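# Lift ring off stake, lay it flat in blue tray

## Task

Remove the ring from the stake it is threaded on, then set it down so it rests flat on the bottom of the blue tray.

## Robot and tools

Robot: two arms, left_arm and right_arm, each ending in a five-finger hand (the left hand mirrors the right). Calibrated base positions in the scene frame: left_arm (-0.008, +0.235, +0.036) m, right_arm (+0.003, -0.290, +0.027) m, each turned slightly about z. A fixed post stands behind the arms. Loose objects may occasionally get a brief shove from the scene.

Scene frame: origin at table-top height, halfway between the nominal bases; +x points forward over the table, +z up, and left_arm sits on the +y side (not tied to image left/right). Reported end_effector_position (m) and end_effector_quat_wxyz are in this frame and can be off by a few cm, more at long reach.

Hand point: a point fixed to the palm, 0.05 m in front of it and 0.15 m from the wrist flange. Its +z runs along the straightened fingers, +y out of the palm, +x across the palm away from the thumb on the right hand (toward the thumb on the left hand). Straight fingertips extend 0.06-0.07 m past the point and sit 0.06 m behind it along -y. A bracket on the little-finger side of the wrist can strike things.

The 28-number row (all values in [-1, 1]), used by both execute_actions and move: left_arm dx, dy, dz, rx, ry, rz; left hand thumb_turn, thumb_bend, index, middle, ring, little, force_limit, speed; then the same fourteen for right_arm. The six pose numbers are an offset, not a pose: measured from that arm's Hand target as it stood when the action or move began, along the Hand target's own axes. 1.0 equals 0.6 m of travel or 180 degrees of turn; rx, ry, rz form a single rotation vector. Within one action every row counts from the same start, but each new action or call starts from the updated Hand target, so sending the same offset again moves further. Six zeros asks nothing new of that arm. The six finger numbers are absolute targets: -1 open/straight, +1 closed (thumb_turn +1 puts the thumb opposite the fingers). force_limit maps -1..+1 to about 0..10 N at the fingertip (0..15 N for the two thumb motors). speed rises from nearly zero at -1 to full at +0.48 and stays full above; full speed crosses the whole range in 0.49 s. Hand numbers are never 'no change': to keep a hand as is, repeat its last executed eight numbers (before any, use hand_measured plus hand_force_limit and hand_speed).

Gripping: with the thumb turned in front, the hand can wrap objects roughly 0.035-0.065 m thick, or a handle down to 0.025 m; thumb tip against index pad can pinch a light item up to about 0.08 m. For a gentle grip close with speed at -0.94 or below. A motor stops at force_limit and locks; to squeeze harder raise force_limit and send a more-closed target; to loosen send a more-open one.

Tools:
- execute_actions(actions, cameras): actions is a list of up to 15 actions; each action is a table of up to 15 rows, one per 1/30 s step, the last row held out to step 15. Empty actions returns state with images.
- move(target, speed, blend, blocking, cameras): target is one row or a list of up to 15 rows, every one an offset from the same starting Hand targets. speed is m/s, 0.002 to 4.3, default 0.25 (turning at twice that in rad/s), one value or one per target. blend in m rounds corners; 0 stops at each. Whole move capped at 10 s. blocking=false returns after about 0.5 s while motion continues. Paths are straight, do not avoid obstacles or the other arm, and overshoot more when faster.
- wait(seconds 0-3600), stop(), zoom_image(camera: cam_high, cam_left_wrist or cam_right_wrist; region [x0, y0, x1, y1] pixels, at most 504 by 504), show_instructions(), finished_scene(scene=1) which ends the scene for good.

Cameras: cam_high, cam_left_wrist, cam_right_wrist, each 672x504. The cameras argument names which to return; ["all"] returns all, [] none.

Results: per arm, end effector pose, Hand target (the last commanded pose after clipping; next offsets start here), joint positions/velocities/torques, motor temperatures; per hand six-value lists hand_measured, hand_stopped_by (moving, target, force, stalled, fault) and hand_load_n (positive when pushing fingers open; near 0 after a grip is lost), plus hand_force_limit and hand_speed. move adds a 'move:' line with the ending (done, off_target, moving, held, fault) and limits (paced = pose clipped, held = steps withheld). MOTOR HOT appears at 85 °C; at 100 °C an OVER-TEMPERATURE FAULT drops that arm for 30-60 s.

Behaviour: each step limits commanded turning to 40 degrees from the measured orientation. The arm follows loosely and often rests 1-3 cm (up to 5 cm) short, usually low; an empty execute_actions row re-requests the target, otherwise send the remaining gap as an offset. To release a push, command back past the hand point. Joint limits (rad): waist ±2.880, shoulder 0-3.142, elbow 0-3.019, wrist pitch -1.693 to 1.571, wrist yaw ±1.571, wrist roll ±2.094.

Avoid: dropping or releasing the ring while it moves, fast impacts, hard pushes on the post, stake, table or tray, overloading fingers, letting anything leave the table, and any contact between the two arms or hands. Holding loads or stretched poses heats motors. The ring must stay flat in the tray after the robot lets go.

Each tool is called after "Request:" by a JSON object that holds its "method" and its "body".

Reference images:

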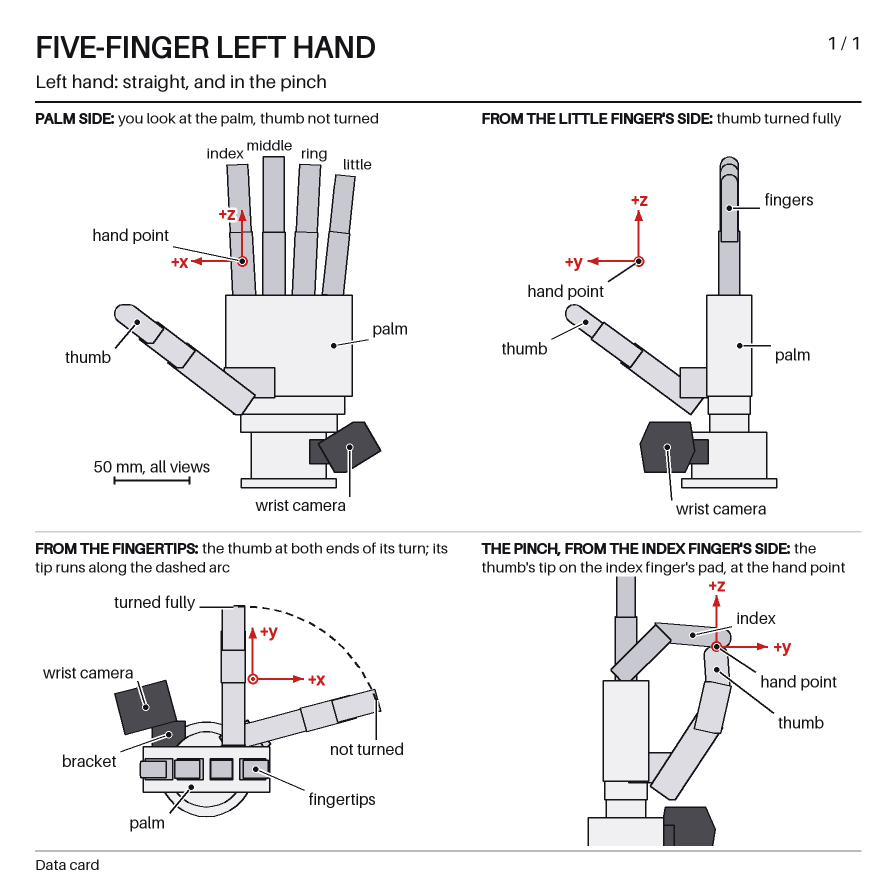

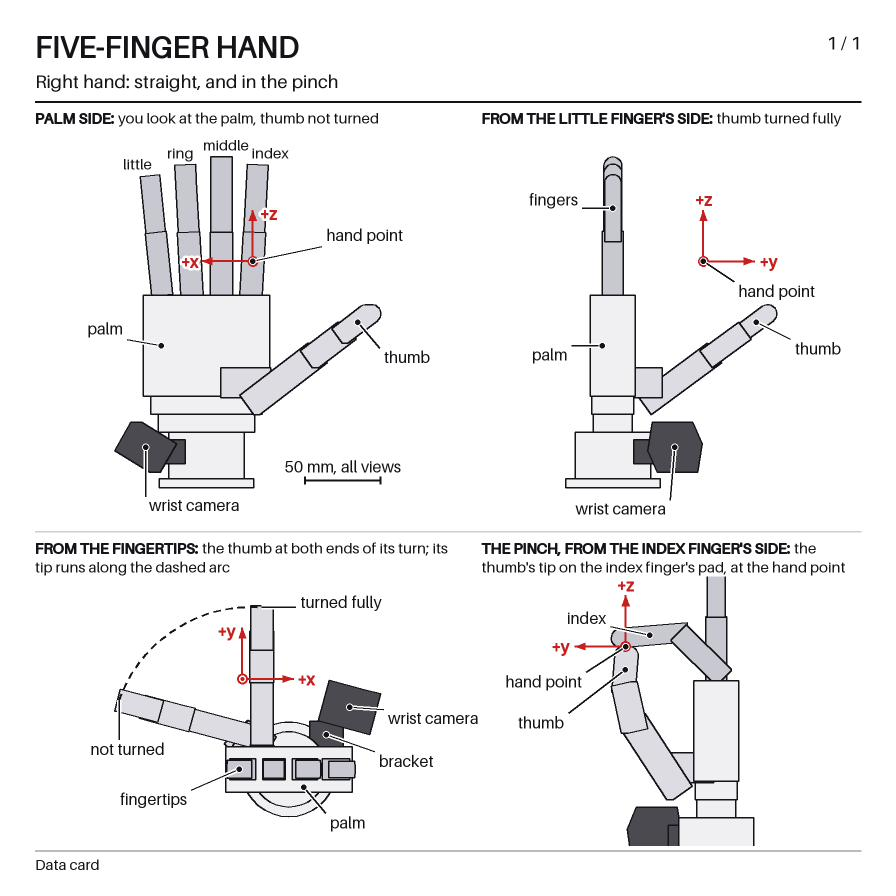

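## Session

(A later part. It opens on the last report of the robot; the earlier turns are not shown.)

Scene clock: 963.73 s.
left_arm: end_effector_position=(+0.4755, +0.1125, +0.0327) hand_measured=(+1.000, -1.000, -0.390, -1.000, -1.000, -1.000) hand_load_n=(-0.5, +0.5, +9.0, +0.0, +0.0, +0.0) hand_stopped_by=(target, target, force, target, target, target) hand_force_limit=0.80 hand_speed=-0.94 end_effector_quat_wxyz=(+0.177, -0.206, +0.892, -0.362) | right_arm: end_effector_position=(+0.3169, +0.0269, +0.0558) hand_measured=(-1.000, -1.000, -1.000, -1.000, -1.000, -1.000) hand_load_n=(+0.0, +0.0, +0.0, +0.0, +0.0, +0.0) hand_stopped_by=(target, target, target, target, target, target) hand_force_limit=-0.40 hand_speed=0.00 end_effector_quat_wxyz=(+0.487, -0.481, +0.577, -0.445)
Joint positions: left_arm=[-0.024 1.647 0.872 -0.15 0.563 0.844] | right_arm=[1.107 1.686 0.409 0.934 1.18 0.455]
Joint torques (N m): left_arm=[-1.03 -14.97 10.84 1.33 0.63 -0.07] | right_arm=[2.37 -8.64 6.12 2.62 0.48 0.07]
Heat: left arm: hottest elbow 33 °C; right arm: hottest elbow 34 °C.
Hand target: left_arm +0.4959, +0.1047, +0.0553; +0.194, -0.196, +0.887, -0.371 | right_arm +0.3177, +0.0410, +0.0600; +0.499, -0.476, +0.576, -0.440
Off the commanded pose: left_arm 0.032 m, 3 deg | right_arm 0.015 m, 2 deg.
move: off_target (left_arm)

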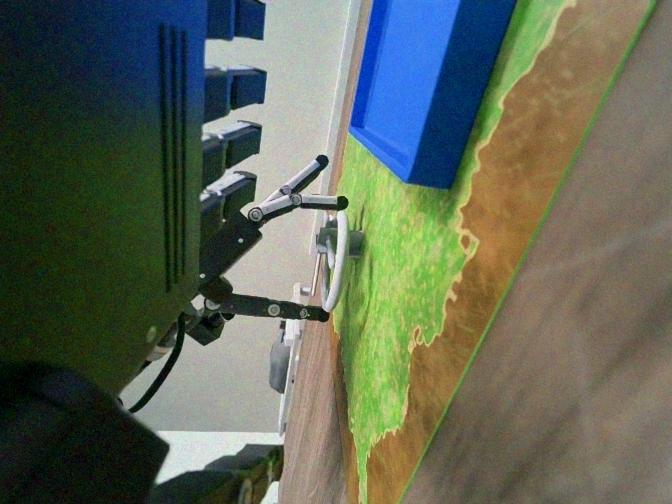

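Request:
{"method": "move", "body": {"target": [-0.0022,-0.0040,-0.0020,0,0,0,1,-1,-0.35,-1,-1,-1,0.8,-0.94,0,0,0,0,0,0,-1,-1,-1,-1,-1,-1,-0.4,0], "speed": 0.01, "cameras": ["cam_right_wrist"]}}

Request:
{"method": "zoom_image", "body": {"camera": "cam_right_wrist", "region": [300, 190, 400, 340]}}

Request:
{"method": "zoom_image", "body": {"camera": "cam_right_wrist", "region": [315, 205, 365, 265]}}

Scene clock: 964.97 s.
left_arm: end_effector_position=(+0.4851, +0.1116, +0.0459) hand_measured=(+1.000, -1.000, -0.388, -1.000, -1.000, -1.000) hand_load_n=(+0.0, +0.0, +0.0, +0.0, +0.0, +0.0) hand_stopped_by=(target, target, force, target, target, target) hand_force_limit=0.80 hand_speed=-0.94 end_effector_quat_wxyz=(+0.188, -0.201, +0.889, -0.366) | right_arm: end_effector_position=(+0.3169, +0.0269, +0.0558) hand_measured=(-1.000, -1.000, -1.000, -1.000, -1.000, -1.000) hand_load_n=(-0.5, +0.0, +0.0, +0.0, +0.0, +0.0) hand_stopped_by=(target, target, target, target, target, target) hand_force_limit=-0.40 hand_speed=0.00 end_effector_quat_wxyz=(+0.487, -0.481, +0.577, -0.445)
Joint positions: left_arm=[-0.024 1.633 0.891 -0.156 0.563 0.844] | right_arm=[1.107 1.686 0.409 0.934 1.18 0.455]
Joint torques (N m): left_arm=[-0.85 -13.68 10.13 1.28 0.56 -0.06] | right_arm=[2.37 -8.94 6.09 2.59 0.52 0.02]
Heat: left arm: hottest elbow 33 °C; right arm: hottest elbow 34 °C.
Hand target: left_arm +0.4970, +0.1044, +0.0582; +0.195, -0.196, +0.887, -0.371 | right_arm +0.3177, +0.0410, +0.0600; +0.499, -0.476, +0.576, -0.440
Off the commanded pose: left_arm 0.018 m, 1 deg | right_arm 0.015 m, 2 deg.
move: off_target (left_arm)

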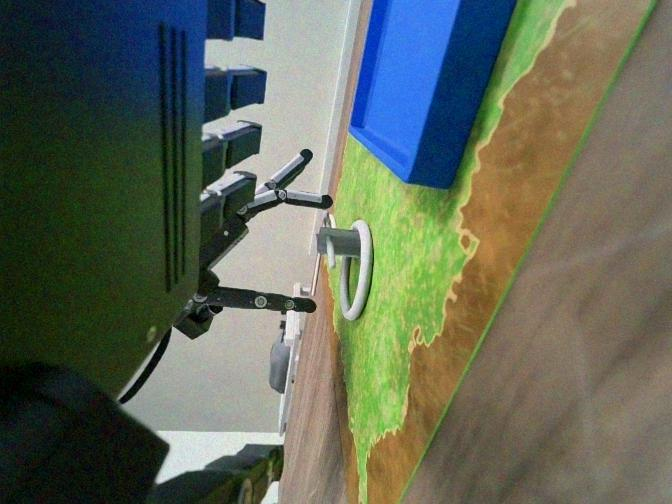

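Scaled by 3.360 from the camera's image (finer frame: 960x720).

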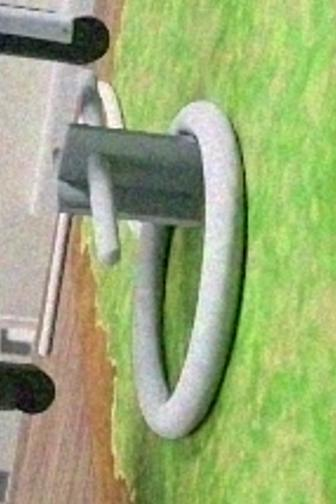

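Scaled by 8.400 from the camera's image (finer frame: 960x720).

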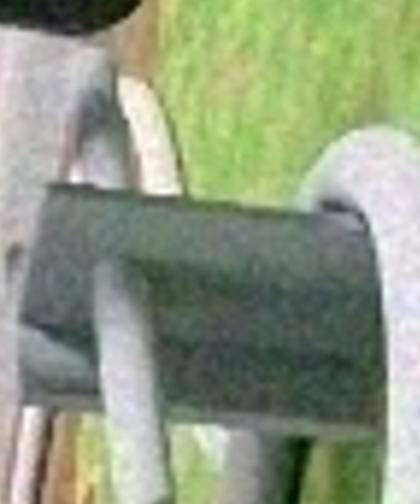

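Request:
{"method": "move", "body": {"target": [-0.0060,-0.0340,-0.0300,0,0,0,1,-1,-0.50,-1,-1,-1,0.8,-0.5,0,0,0,0,0,0,-1,-1,-1,-1,-1,-1,-0.4,0], "speed": 0.05, "cameras": ["cam_right_wrist","cam_high","cam_left_wrist"]}}

Request:
{"method": "zoom_image", "body": {"camera": "cam_right_wrist", "region": [300, 190, 400, 340]}}

Request:
{"method": "zoom_image", "body": {"camera": "cam_high", "region": [290, 190, 390, 265]}}

Scene clock: 968.87 s.
left_arm: end_effector_position=(+0.4834, +0.1111, +0.0719) hand_measured=(+1.000, -1.000, -0.500, -1.000, -1.000, -1.000) hand_load_n=(+0.0, +0.0, +0.0, +0.0, +0.0, +0.0) hand_stopped_by=(target, target, target, target, target, target) hand_force_limit=0.80 hand_speed=-0.50 end_effector_quat_wxyz=(+0.188, -0.200, +0.889, -0.366) | right_arm: end_effector_position=(+0.3169, +0.0269, +0.0558) hand_measured=(-1.000, -1.000, -1.000, -1.000, -1.000, -1.000) hand_load_n=(-0.5, +0.0, -0.5, +0.0, +0.0, +0.0) hand_stopped_by=(target, target, target, target, target, target) hand_force_limit=-0.40 hand_speed=0.00 end_effector_quat_wxyz=(+0.487, -0.481, +0.577, -0.445)
Joint positions: left_arm=[-0.025 1.58 0.913 -0.232 0.563 0.844] | right_arm=[1.107 1.686 0.409 0.934 1.18 0.455]
Joint torques (N m): left_arm=[-1.08 -13.63 10.69 1.18 0.51 -0.11] | right_arm=[2.02 -9.17 6.27 2.63 0.51 0.02]
Heat: left arm: hottest elbow 33 °C; right arm: hottest elbow 34 °C.
Hand target: left_arm +0.4954, +0.1035, +0.0856; +0.195, -0.196, +0.887, -0.371 | right_arm +0.3177, +0.0410, +0.0600; +0.499, -0.476, +0.576, -0.440
Off the commanded pose: left_arm 0.020 m, 1 deg | right_arm 0.015 m, 2 deg.
move: off_target (left_arm)

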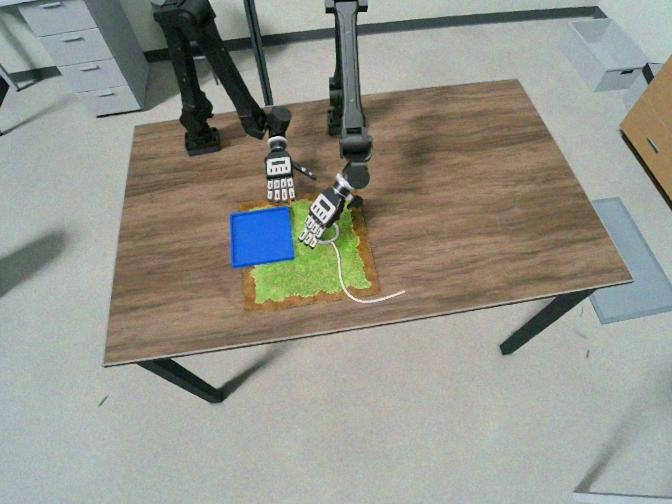

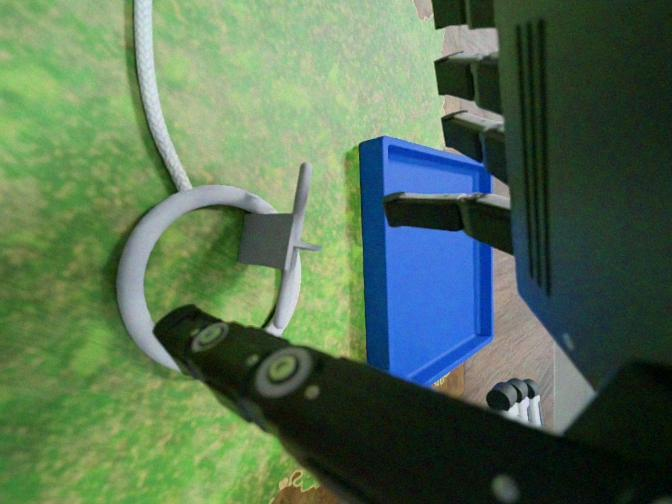

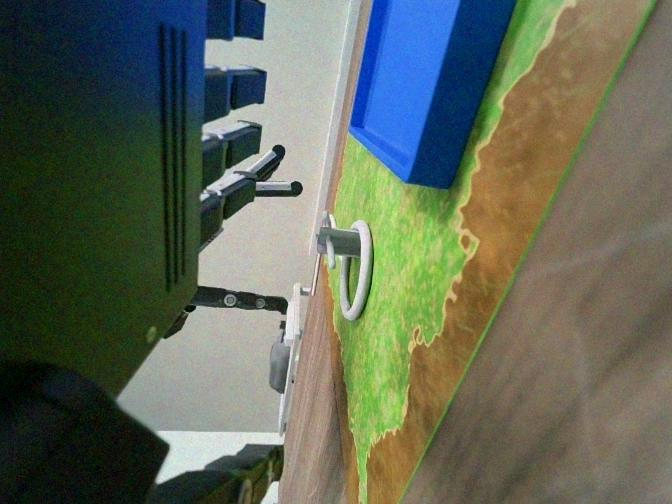

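Scaled by 3.360 from the camera's image (finer frame: 960x720).

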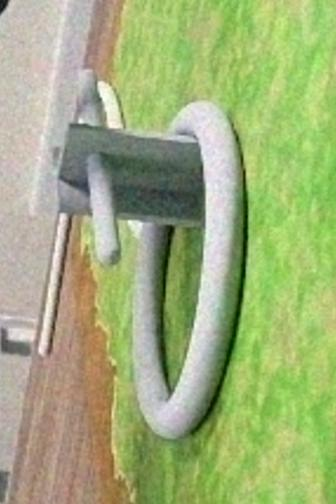

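Scaled by 5.040 from the camera's image (finer frame: 960x720).

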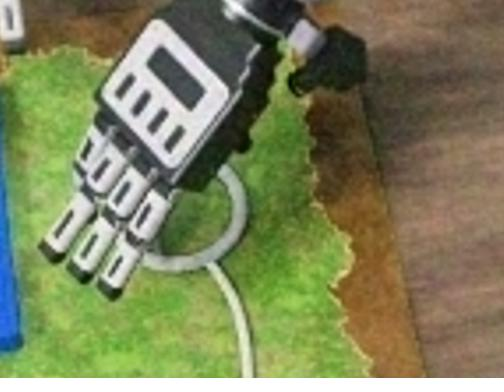

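Request:
{"method": "zoom_image", "body": {"camera": "cam_left_wrist", "region": [110, 130, 360, 380]}}

Scaled by 2.016 from the camera's image (finer frame: 960x720).

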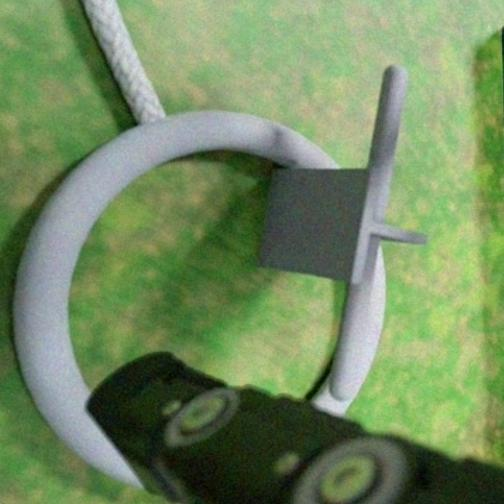

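Request:
{"method": "zoom_image", "body": {"camera": "cam_left_wrist", "region": [220, 150, 340, 280]}}

Request:
{"method": "zoom_image", "body": {"camera": "cam_right_wrist", "region": [310, 205, 360, 275]}}

Scaled by 3.877 from the camera's image (finer frame: 960x720).

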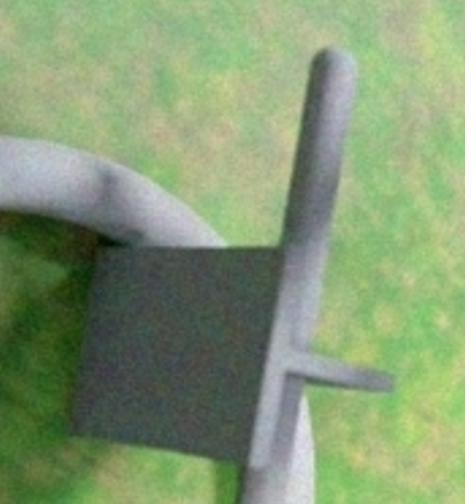

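Scaled by 7.200 from the camera's image (finer frame: 960x720).

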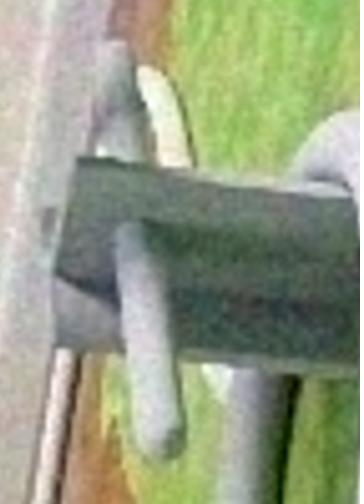

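Request:
{"method": "zoom_image", "body": {"camera": "cam_right_wrist", "region": [300, 215, 340, 255]}}

Request:
{"method": "zoom_image", "body": {"camera": "cam_high", "region": [315, 215, 345, 245]}}

Scaled by 12.600 from the camera's image (finer frame: 960x720).

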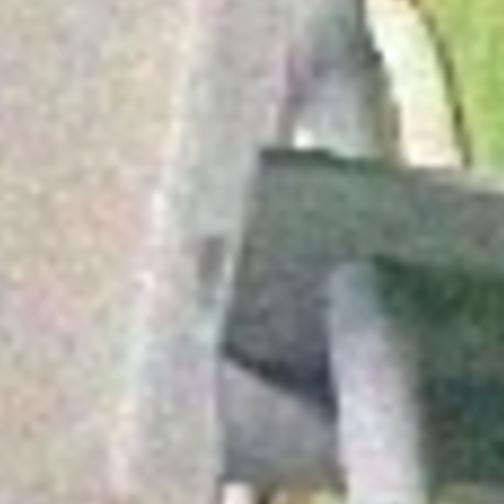

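Scaled by 16.800 from the camera's image (finer frame: 960x720).

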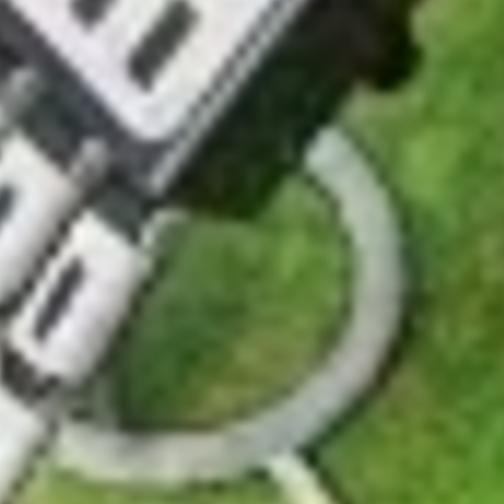

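Request:
{"method": "move", "body": {"target": [0.0072,-0.0047,-0.1257,0,0,0,1,-1,-0.50,-1,-1,-1,0.8,-0.5,0,0,0,0,0,0,-1,-1,-1,-1,-1,-1,-0.4,0], "speed": 0.12, "cameras": ["cam_high","cam_left_wrist"]}}

Request:
{"method": "zoom_image", "body": {"camera": "cam_high", "region": [305, 200, 365, 245]}}

Scene clock: 975.73 s.
left_arm: end_effector_position=(+0.4572, +0.1394, +0.1384) hand_measured=(+1.000, -1.000, -0.500, -1.000, -1.000, -1.000) hand_load_n=(+0.0, +0.0, +0.0, +0.0, +0.0, +0.0) hand_stopped_by=(target, target, target, target, target, target) hand_force_limit=0.80 hand_speed=-0.50 end_effector_quat_wxyz=(+0.197, -0.196, +0.885, -0.373) | right_arm: end_effector_position=(+0.3169, +0.0269, +0.0558) hand_measured=(-1.000, -1.000, -1.000, -1.000, -1.000, -1.000) hand_load_n=(-0.5, +0.0, +0.0, +0.0, +0.5, +0.0) hand_stopped_by=(target, target, target, target, target, target) hand_force_limit=-0.40 hand_speed=0.00 end_effector_quat_wxyz=(+0.487, -0.481, +0.577, -0.445)
Joint positions: left_arm=[0.043 1.4 0.913 -0.42 0.615 0.904] | right_arm=[1.107 1.686 0.409 0.934 1.18 0.455]
Joint torques (N m): left_arm=[0.38 -11.16 8.58 1.17 0.69 0.12] | right_arm=[3.14 -9.23 6.26 2.63 0.49 0.04]
Heat: left arm: hottest elbow 33 °C; right arm: hottest elbow 34 °C.
Hand target: left_arm +0.4553, +0.1434, +0.1356; +0.194, -0.196, +0.887, -0.371 | right_arm +0.3177, +0.0410, +0.0600; +0.499, -0.476, +0.576, -0.440
Off the commanded pose: left_arm 0.005 m, 0 deg | right_arm 0.015 m, 2 deg.
move: done

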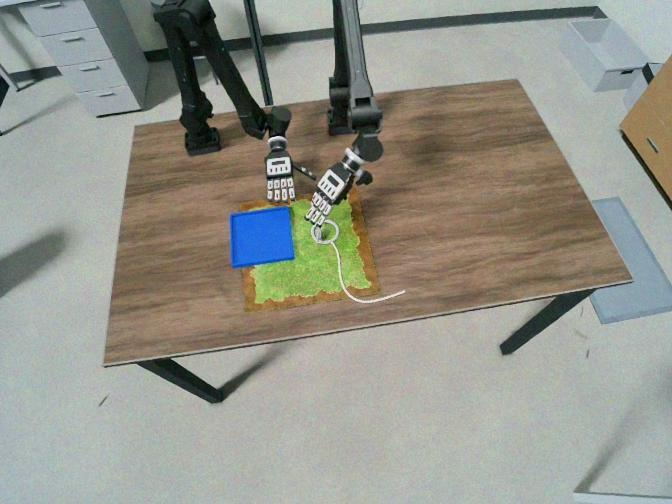

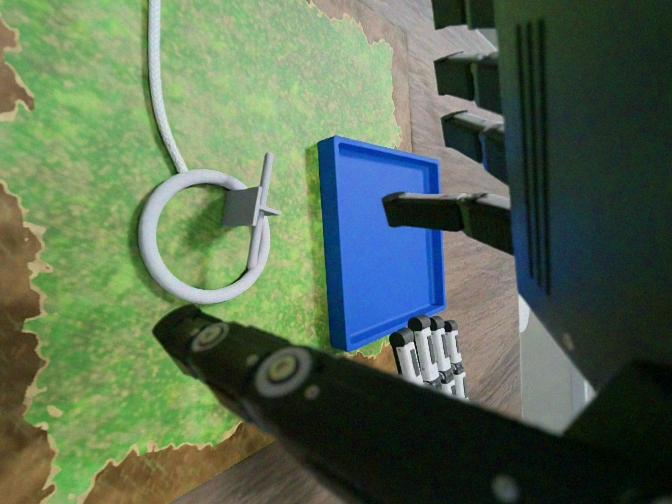

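Scaled by 8.400 from the camera's image (finer frame: 960x720).

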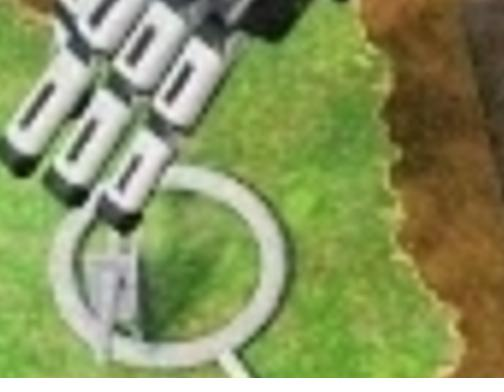

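Request:
{"method": "zoom_image", "body": {"camera": "cam_left_wrist", "region": [130, 130, 330, 330]}}

Request:
{"method": "zoom_image", "body": {"camera": "cam_left_wrist", "region": [210, 140, 300, 230]}}

Scaled by 2.520 from the camera's image (finer frame: 960x720).

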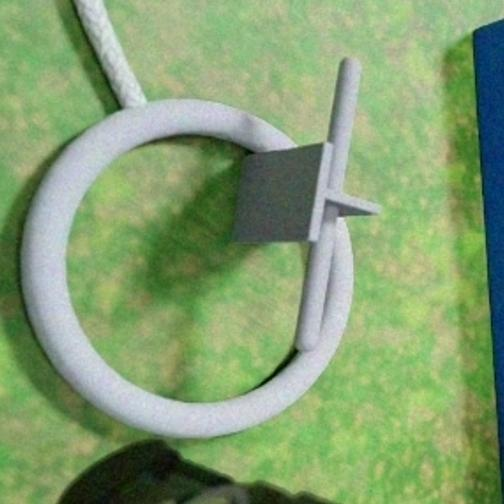

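Scaled by 5.600 from the camera's image (finer frame: 960x720).

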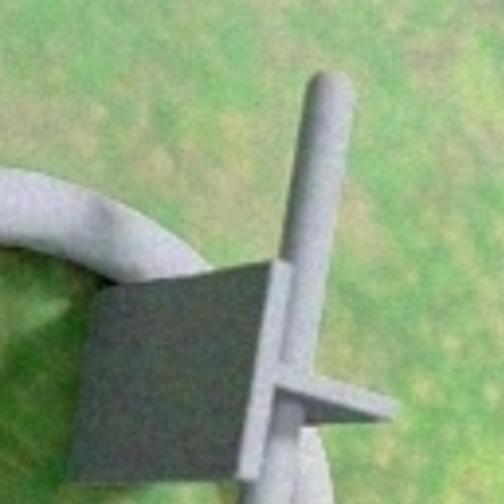

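Request:
{"method": "move", "body": {"target": [0.0285,0.0660,0.1367,0,0,0,1,-1,-0.50,-1,-1,-1,0.8,-0.5,0,0,0,0,0,0,-1,-1,-1,-1,-1,-1,-0.4,0], "speed": 0.08, "cameras": ["cam_high","cam_left_wrist","cam_right_wrist"]}}

Request:
{"method": "zoom_image", "body": {"camera": "cam_right_wrist", "region": [290, 180, 400, 345]}}

Request:
{"method": "zoom_image", "body": {"camera": "cam_left_wrist", "region": [60, 60, 360, 460]}}

Scene clock: 982.93 s.
left_arm: end_effector_position=(+0.4785, +0.1184, +0.0614) hand_measured=(+1.000, -1.000, -0.500, -1.000, -1.000, -1.000) hand_load_n=(+0.0, +0.0, +0.0, -0.5, +0.0, +0.0) hand_stopped_by=(target, target, target, target, target, target) hand_force_limit=0.80 hand_speed=-0.50 end_effector_quat_wxyz=(+0.206, -0.191, +0.885, -0.371) | right_arm: end_effector_position=(+0.3169, +0.0269, +0.0558) hand_measured=(-1.000, -1.000, -1.000, -1.000, -1.000, -1.000) hand_load_n=(-0.5, +0.0, +0.0, -0.5, -0.5, +0.0) hand_stopped_by=(target, target, target, target, target, target) hand_force_limit=-0.40 hand_speed=0.00 end_effector_quat_wxyz=(+0.487, -0.481, +0.577, -0.445)
Joint positions: left_arm=[-0.009 1.575 0.856 -0.147 0.575 0.862] | right_arm=[1.107 1.686 0.409 0.934 1.18 0.455]
Joint torques (N m): left_arm=[-1.03 -11.22 6.93 2.22 0.46 -0.09] | right_arm=[2.02 -9.05 5.97 2.61 0.49 0.05]
Heat: left arm: hottest elbow 33 °C; right arm: hottest elbow 34 °C.
Hand target: left_arm +0.4730, +0.1128, +0.0500; +0.195, -0.196, +0.887, -0.371 | right_arm +0.3177, +0.0410, +0.0600; +0.499, -0.476, +0.576, -0.440
Off the commanded pose: left_arm 0.014 m, 1 deg | right_arm 0.015 m, 2 deg.
move: off_target (left_arm)

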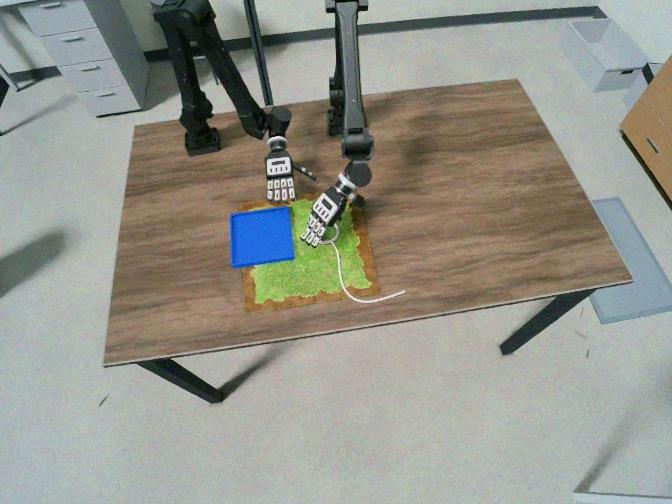

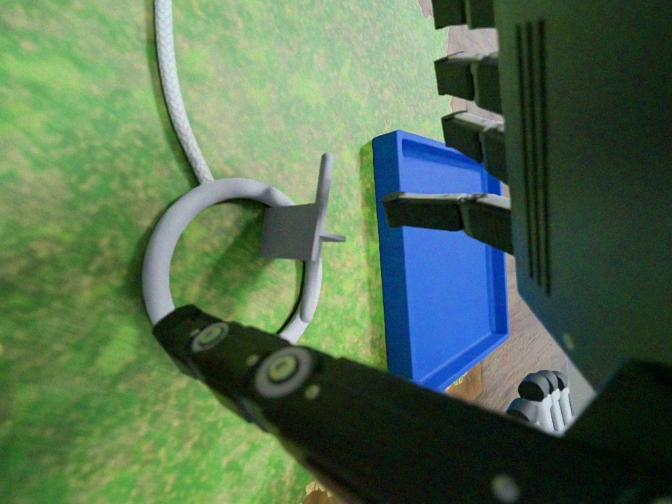

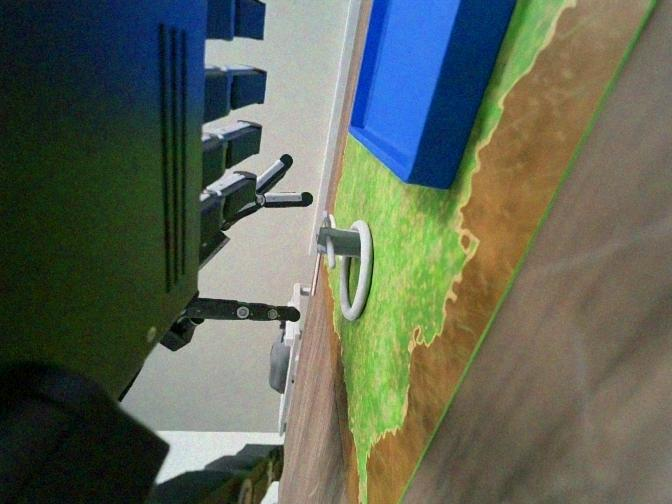

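Scaled by 3.055 from the camera's image (finer frame: 960x720).

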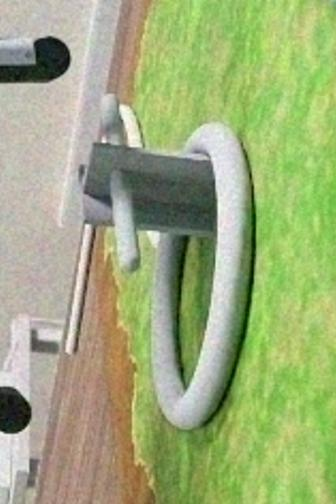

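Scaled by 1.260 from the camera's image (finer frame: 960x720).

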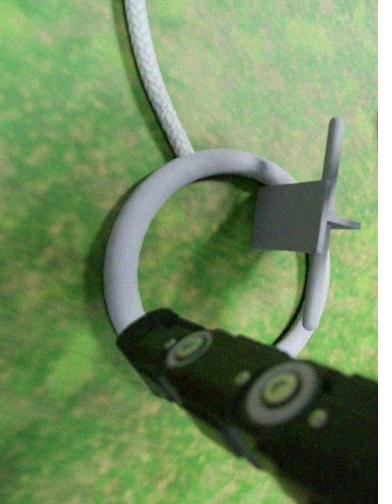

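Request:
{"method": "move", "body": {"target": [0.0110,0.0298,0.0340,0,0,0,1,-1,-0.50,-1,-1,-1,0.8,-0.5,0,0,0,0,0,0,-1,-1,-1,-1,-1,-1,-0.4,0], "speed": 0.05, "cameras": ["cam_high","cam_left_wrist","cam_right_wrist"]}}

Request:
{"method": "zoom_image", "body": {"camera": "cam_right_wrist", "region": [300, 190, 400, 340]}}

Scene clock: 984.60 s.
left_arm: end_effector_position=(+0.4806, +0.1153, +0.0348) hand_measured=(+1.000, -1.000, -0.500, -1.000, -1.000, -1.000) hand_load_n=(+0.0, +0.0, +0.0, +0.0, +0.0, +0.0) hand_stopped_by=(target, target, target, target, target, target) hand_force_limit=0.80 hand_speed=-0.50 end_effector_quat_wxyz=(+0.207, -0.192, +0.884, -0.372) | right_arm: end_effector_position=(+0.3169, +0.0269, +0.0558) hand_measured=(-1.000, -1.000, -1.000, -1.000, -1.000, -1.000) hand_load_n=(+0.0, +0.0, +0.0, +0.0, +0.0, +0.0) hand_stopped_by=(target, target, target, target, target, target) hand_force_limit=-0.40 hand_speed=0.00 end_effector_quat_wxyz=(+0.487, -0.481, +0.577, -0.445)
Joint positions: left_arm=[-0.016 1.635 0.835 -0.06 0.57 0.855] | right_arm=[1.107 1.686 0.409 0.934 1.18 0.455]
Joint torques (N m): left_arm=[-0.97 -11.87 6.39 2.19 0.46 -0.11] | right_arm=[2.08 -9.11 6.15 2.66 0.53 0.02]
Heat: left arm: hottest elbow 33 °C; right arm: hottest elbow 34 °C.
Hand target: left_arm +0.4738, +0.1093, +0.0223; +0.195, -0.196, +0.887, -0.371 | right_arm +0.3177, +0.0410, +0.0600; +0.499, -0.476, +0.576, -0.440
Off the commanded pose: left_arm 0.015 m, 2 deg | right_arm 0.015 m, 2 deg.
move: off_target (left_arm)

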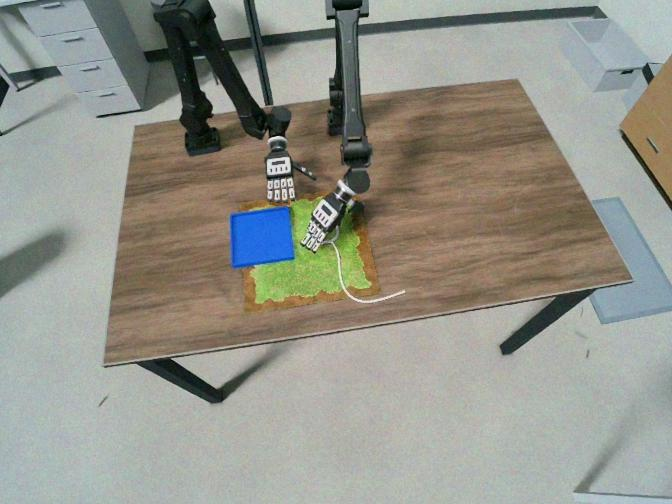

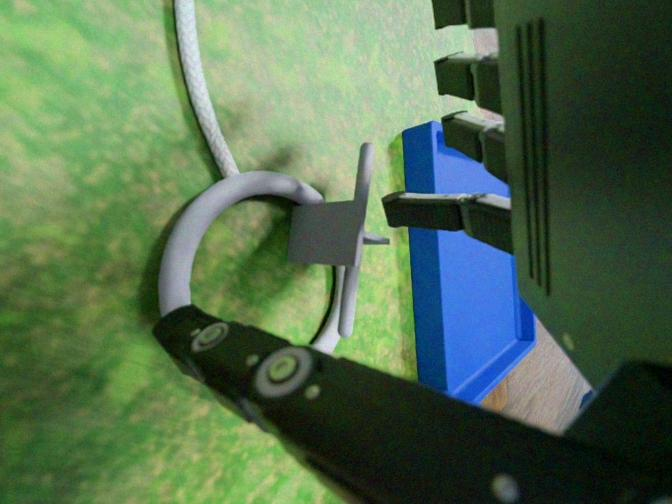

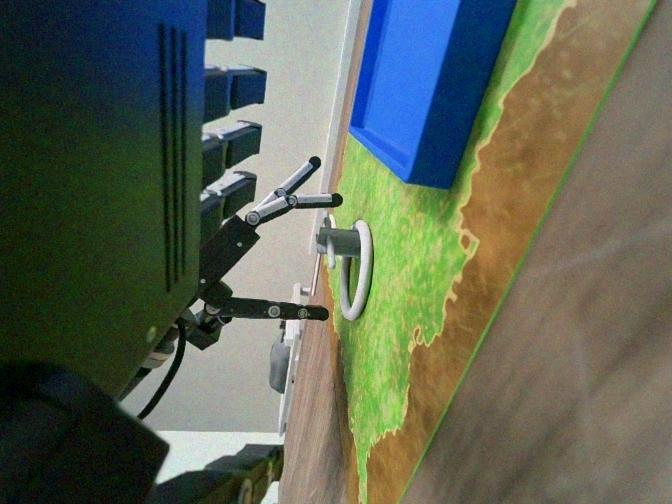

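Scaled by 3.360 from the camera's image (finer frame: 960x720).

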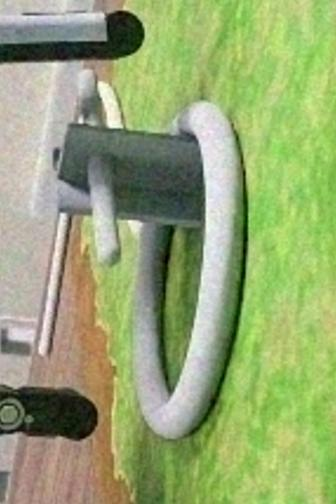

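Request:
{"method": "move", "body": {"target": [[0.0048,0.0240,0.0085,0,0,0,1,-1,-0.50,-1,-1,-1,0.8,-0.5,0,0,0,0,0,0,-1,-1,-1,-1,-1,-1,-0.4,0]], "speed": 0.04, "cameras": ["cam_left_wrist","cam_right_wrist"]}}

Request:
{"method": "zoom_image", "body": {"camera": "cam_right_wrist", "region": [300, 190, 400, 340]}}

Scene clock: 986.43 s.
left_arm: end_effector_position=(+0.4765, +0.1151, +0.0202) hand_measured=(+1.000, -1.000, -0.500, -1.000, -1.000, -1.000) hand_load_n=(+0.0, +0.0, +0.0, +0.0, +0.0, +0.0) hand_stopped_by=(target, target, target, target, target, target) hand_force_limit=0.80 hand_speed=-0.50 end_effector_quat_wxyz=(+0.204, -0.192, +0.885, -0.372) | right_arm: end_effector_position=(+0.3169, +0.0269, +0.0558) hand_measured=(-1.000, -1.000, -1.000, -1.000, -1.000, -1.000) hand_load_n=(+0.0, +0.0, +0.0, +0.0, -0.5, +0.0) hand_stopped_by=(target, target, target, target, target, target) hand_force_limit=-0.40 hand_speed=0.00 end_effector_quat_wxyz=(+0.487, -0.481, +0.577, -0.445)
Joint positions: left_arm=[-0.016 1.661 0.817 -0.021 0.573 0.854] | right_arm=[1.107 1.686 0.409 0.934 1.18 0.455]
Joint torques (N m): left_arm=[-0.21 -11.63 6.11 2.24 0.62 -0.03] | right_arm=[2.37 -9 6.08 2.77 0.51 -0.01]
Heat: left arm: hottest elbow 33 °C; right arm: hottest elbow 34 °C.
Hand target: left_arm +0.4708, +0.1143, +0.0077; +0.194, -0.196, +0.887, -0.371 | right_arm +0.3177, +0.0410, +0.0600; +0.499, -0.476, +0.576, -0.440
Off the commanded pose: left_arm 0.014 m, 1 deg | right_arm 0.015 m, 2 deg.
move: off_target (left_arm)

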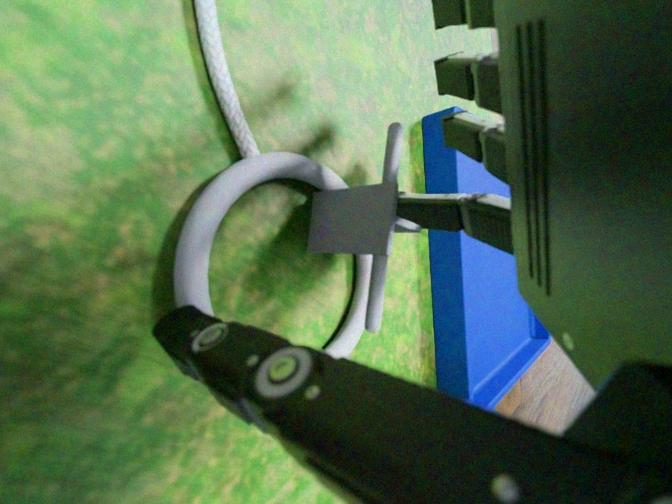

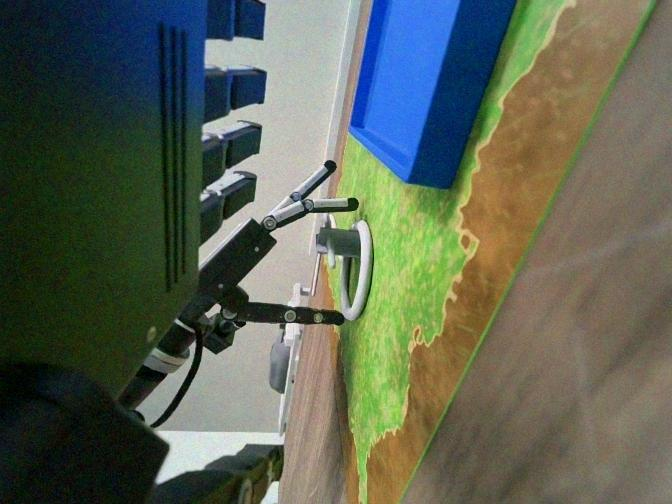

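Scaled by 3.360 from the camera's image (finer frame: 960x720).

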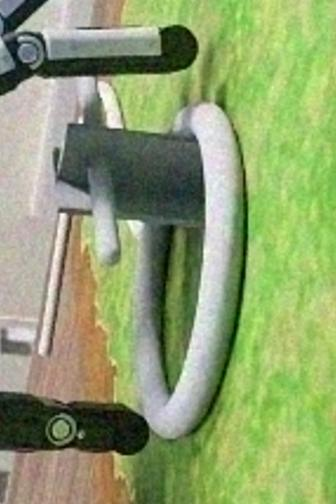

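Request:
{"method": "move", "body": {"target": [0,0.0057,-0.0064,0,0,0,1,-1,-0.50,-1,-1,-1,0.8,-0.5,0,0,0,0,0,0,-1,-1,-1,-1,-1,-1,-0.4,0], "speed": 0.03, "cameras": ["cam_left_wrist","cam_right_wrist"]}}

Request:
{"method": "zoom_image", "body": {"camera": "cam_right_wrist", "region": [300, 190, 400, 340]}}

Scene clock: 988.50 s.
left_arm: end_effector_position=(+0.4743, +0.1140, +0.0194) hand_measured=(+1.000, -1.000, -0.500, -1.000, -1.000, -1.000) hand_load_n=(+0.0, +0.0, +0.0, +0.0, +0.0, +0.0) hand_stopped_by=(target, target, target, target, target, target) hand_force_limit=0.80 hand_speed=-0.50 end_effector_quat_wxyz=(+0.201, -0.191, +0.885, -0.374) | right_arm: end_effector_position=(+0.3169, +0.0269, +0.0558) hand_measured=(-1.000, -1.000, -1.000, -1.000, -1.000, -1.000) hand_load_n=(-0.5, +0.0, +0.0, +0.0, +0.0, +0.0) hand_stopped_by=(target, target, target, target, target, target) hand_force_limit=-0.40 hand_speed=0.00 end_effector_quat_wxyz=(+0.487, -0.481, +0.577, -0.445)
Joint positions: left_arm=[-0.016 1.661 0.813 -0.021 0.58 0.854] | right_arm=[1.107 1.686 0.409 0.934 1.18 0.455]
Joint torques (N m): left_arm=[0.26 -12.1 5.81 2.06 0.63 0.08] | right_arm=[2.55 -9.11 6.05 2.54 0.53 0.01]
Heat: left arm: hottest elbow 33 °C; right arm: hottest elbow 34 °C.
Hand target: left_arm +0.4683, +0.1187, +0.0078; +0.194, -0.196, +0.887, -0.371 | right_arm +0.3177, +0.0410, +0.0600; +0.499, -0.476, +0.576, -0.440
Off the commanded pose: left_arm 0.014 m, 1 deg | right_arm 0.015 m, 2 deg.
move: off_target (left_arm)

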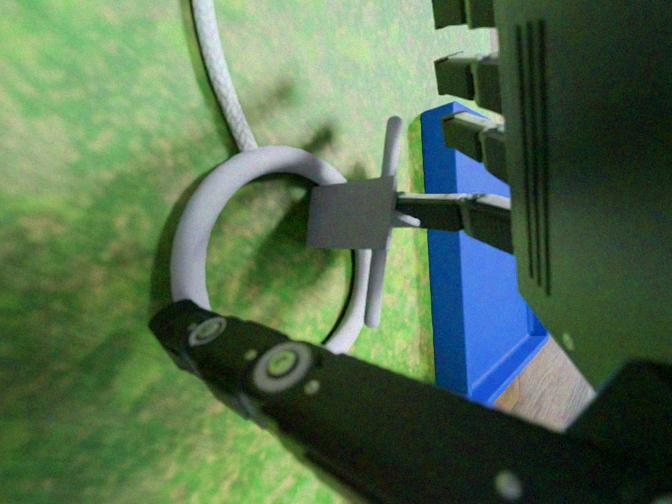

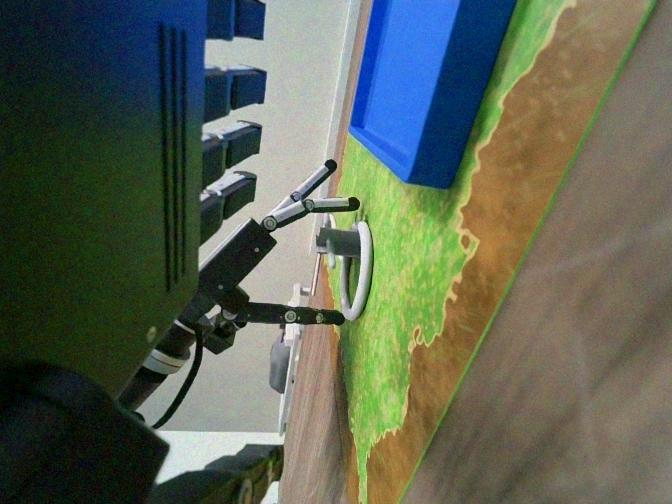

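Scaled by 3.360 from the camera's image (finer frame: 960x720).

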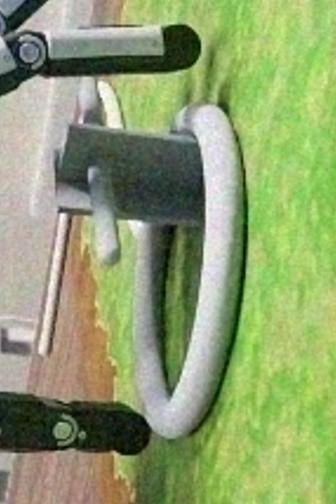

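Request:
{"method": "move", "body": {"target": [-0.0027,0.0057,-0.0057,0,0,0,1,-1,-0.50,-1,-1,-1,0.8,-0.5,0,0,0,0,0,0,-1,-1,-1,-1,-1,-1,-0.4,0], "speed": 0.03, "cameras": ["cam_right_wrist"]}}

Request:
{"method": "zoom_image", "body": {"camera": "cam_right_wrist", "region": [300, 190, 400, 340]}}

Scene clock: 989.47 s.
left_arm: end_effector_position=(+0.4724, +0.1175, +0.0178) hand_measured=(+1.000, -1.000, -0.500, -1.000, -1.000, -1.000) hand_load_n=(+0.0, +0.5, +0.0, +0.0, +0.0, +0.0) hand_stopped_by=(target, target, target, target, target, target) hand_force_limit=0.80 hand_speed=-0.50 end_effector_quat_wxyz=(+0.200, -0.193, +0.884, -0.375) | right_arm: end_effector_position=(+0.3169, +0.0269, +0.0558) hand_measured=(-1.000, -1.000, -1.000, -1.000, -1.000, -1.000) hand_load_n=(-0.5, +0.0, +0.0, +0.0, +0.0, -0.5) hand_stopped_by=(target, target, target, target, target, target) hand_force_limit=-0.40 hand_speed=0.00 end_effector_quat_wxyz=(+0.487, -0.481, +0.577, -0.445)
Joint positions: left_arm=[-0.007 1.661 0.808 -0.021 0.586 0.859] | right_arm=[1.107 1.686 0.409 0.934 1.18 0.455]
Joint torques (N m): left_arm=[0.85 -12.1 5.96 1.84 0.67 0.13] | right_arm=[2.26 -9 6.02 2.54 0.51 0.02]
Heat: left arm: hottest elbow 33 °C; right arm: hottest elbow 34 °C.
Hand target: left_arm +0.4672, +0.1237, +0.0077; +0.194, -0.196, +0.887, -0.371 | right_arm +0.3177, +0.0410, +0.0600; +0.499, -0.476, +0.576, -0.440
Off the commanded pose: left_arm 0.013 m, 1 deg | right_arm 0.015 m, 2 deg.
move: off_target (left_arm)

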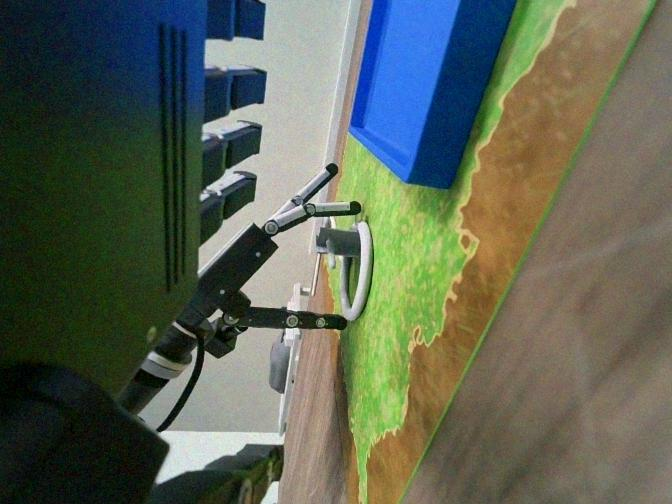

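Scaled by 3.360 from the camera's image (finer frame: 960x720).

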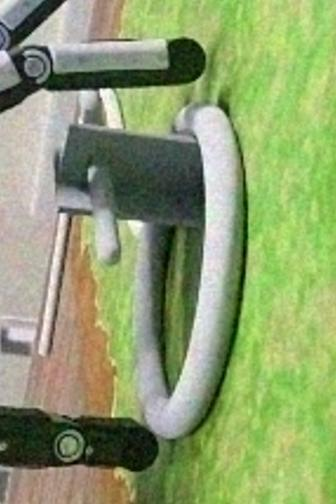

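Request:
{"method": "move", "body": {"target": [0.0046,0.0168,0.0148,0,0,0,1,-1,-0.50,-1,-1,-1,0.8,-0.5,0,0,0,0,0,0,-1,-1,-1,-1,-1,-1,-0.4,0], "speed": 0.03, "cameras": ["cam_right_wrist","cam_left_wrist"]}}

Request:
{"method": "zoom_image", "body": {"camera": "cam_right_wrist", "region": [300, 190, 400, 340]}}

Scene clock: 990.60 s.
left_arm: end_effector_position=(+0.4737, +0.1185, +0.0122) hand_measured=(+1.000, -1.000, -0.500, -1.000, -1.000, -1.000) hand_load_n=(+1.0, +0.0, +0.0, +0.0, +0.0, +0.0) hand_stopped_by=(target, target, target, target, target, target) hand_force_limit=0.80 hand_speed=-0.50 end_effector_quat_wxyz=(+0.204, -0.192, +0.883, -0.377) | right_arm: end_effector_position=(+0.3169, +0.0269, +0.0558) hand_measured=(-1.000, -1.000, -1.000, -1.000, -1.000, -1.000) hand_load_n=(+0.0, +0.0, +0.0, +0.0, +0.0, +0.0) hand_stopped_by=(target, target, target, target, target, target) hand_force_limit=-0.40 hand_speed=0.00 end_effector_quat_wxyz=(+0.487, -0.481, +0.577, -0.445)
Joint positions: left_arm=[-0.004 1.675 0.801 0.009 0.589 0.86] | right_arm=[1.107 1.686 0.409 0.934 1.18 0.455]
Joint torques (N m): left_arm=[0.56 -11.05 5.71 2.29 0.53 0.13] | right_arm=[2.67 -9.76 5.93 2.52 0.51 0.02]
Heat: left arm: hottest elbow 33 °C; right arm: hottest elbow 34 °C.
Hand target: left_arm +0.4673, +0.1238, -0.0059; +0.195, -0.196, +0.887, -0.371 | right_arm +0.3177, +0.0410, +0.0600; +0.499, -0.476, +0.576, -0.440
Off the commanded pose: left_arm 0.020 m, 1 deg | right_arm 0.015 m, 2 deg.
move: off_target (left_arm)
Images, in order (width x height): cam_left_wrist 672x504, cam_right_wrist 672x504.

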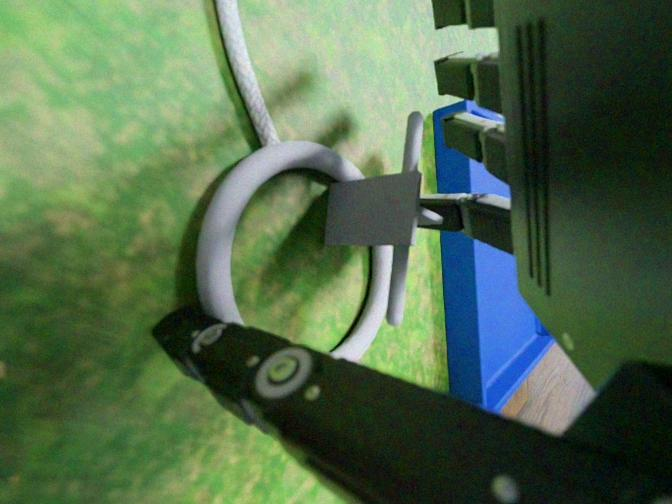

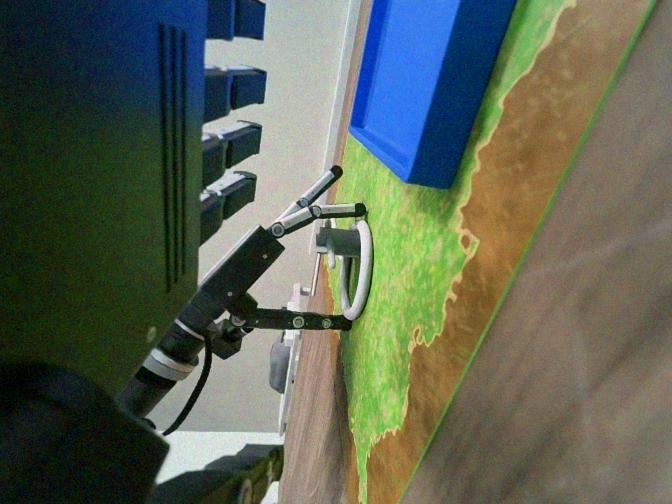

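Scaled by 3.360 from the camera's image (finer frame: 960x720).

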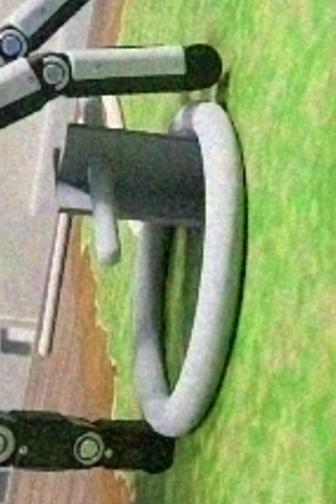

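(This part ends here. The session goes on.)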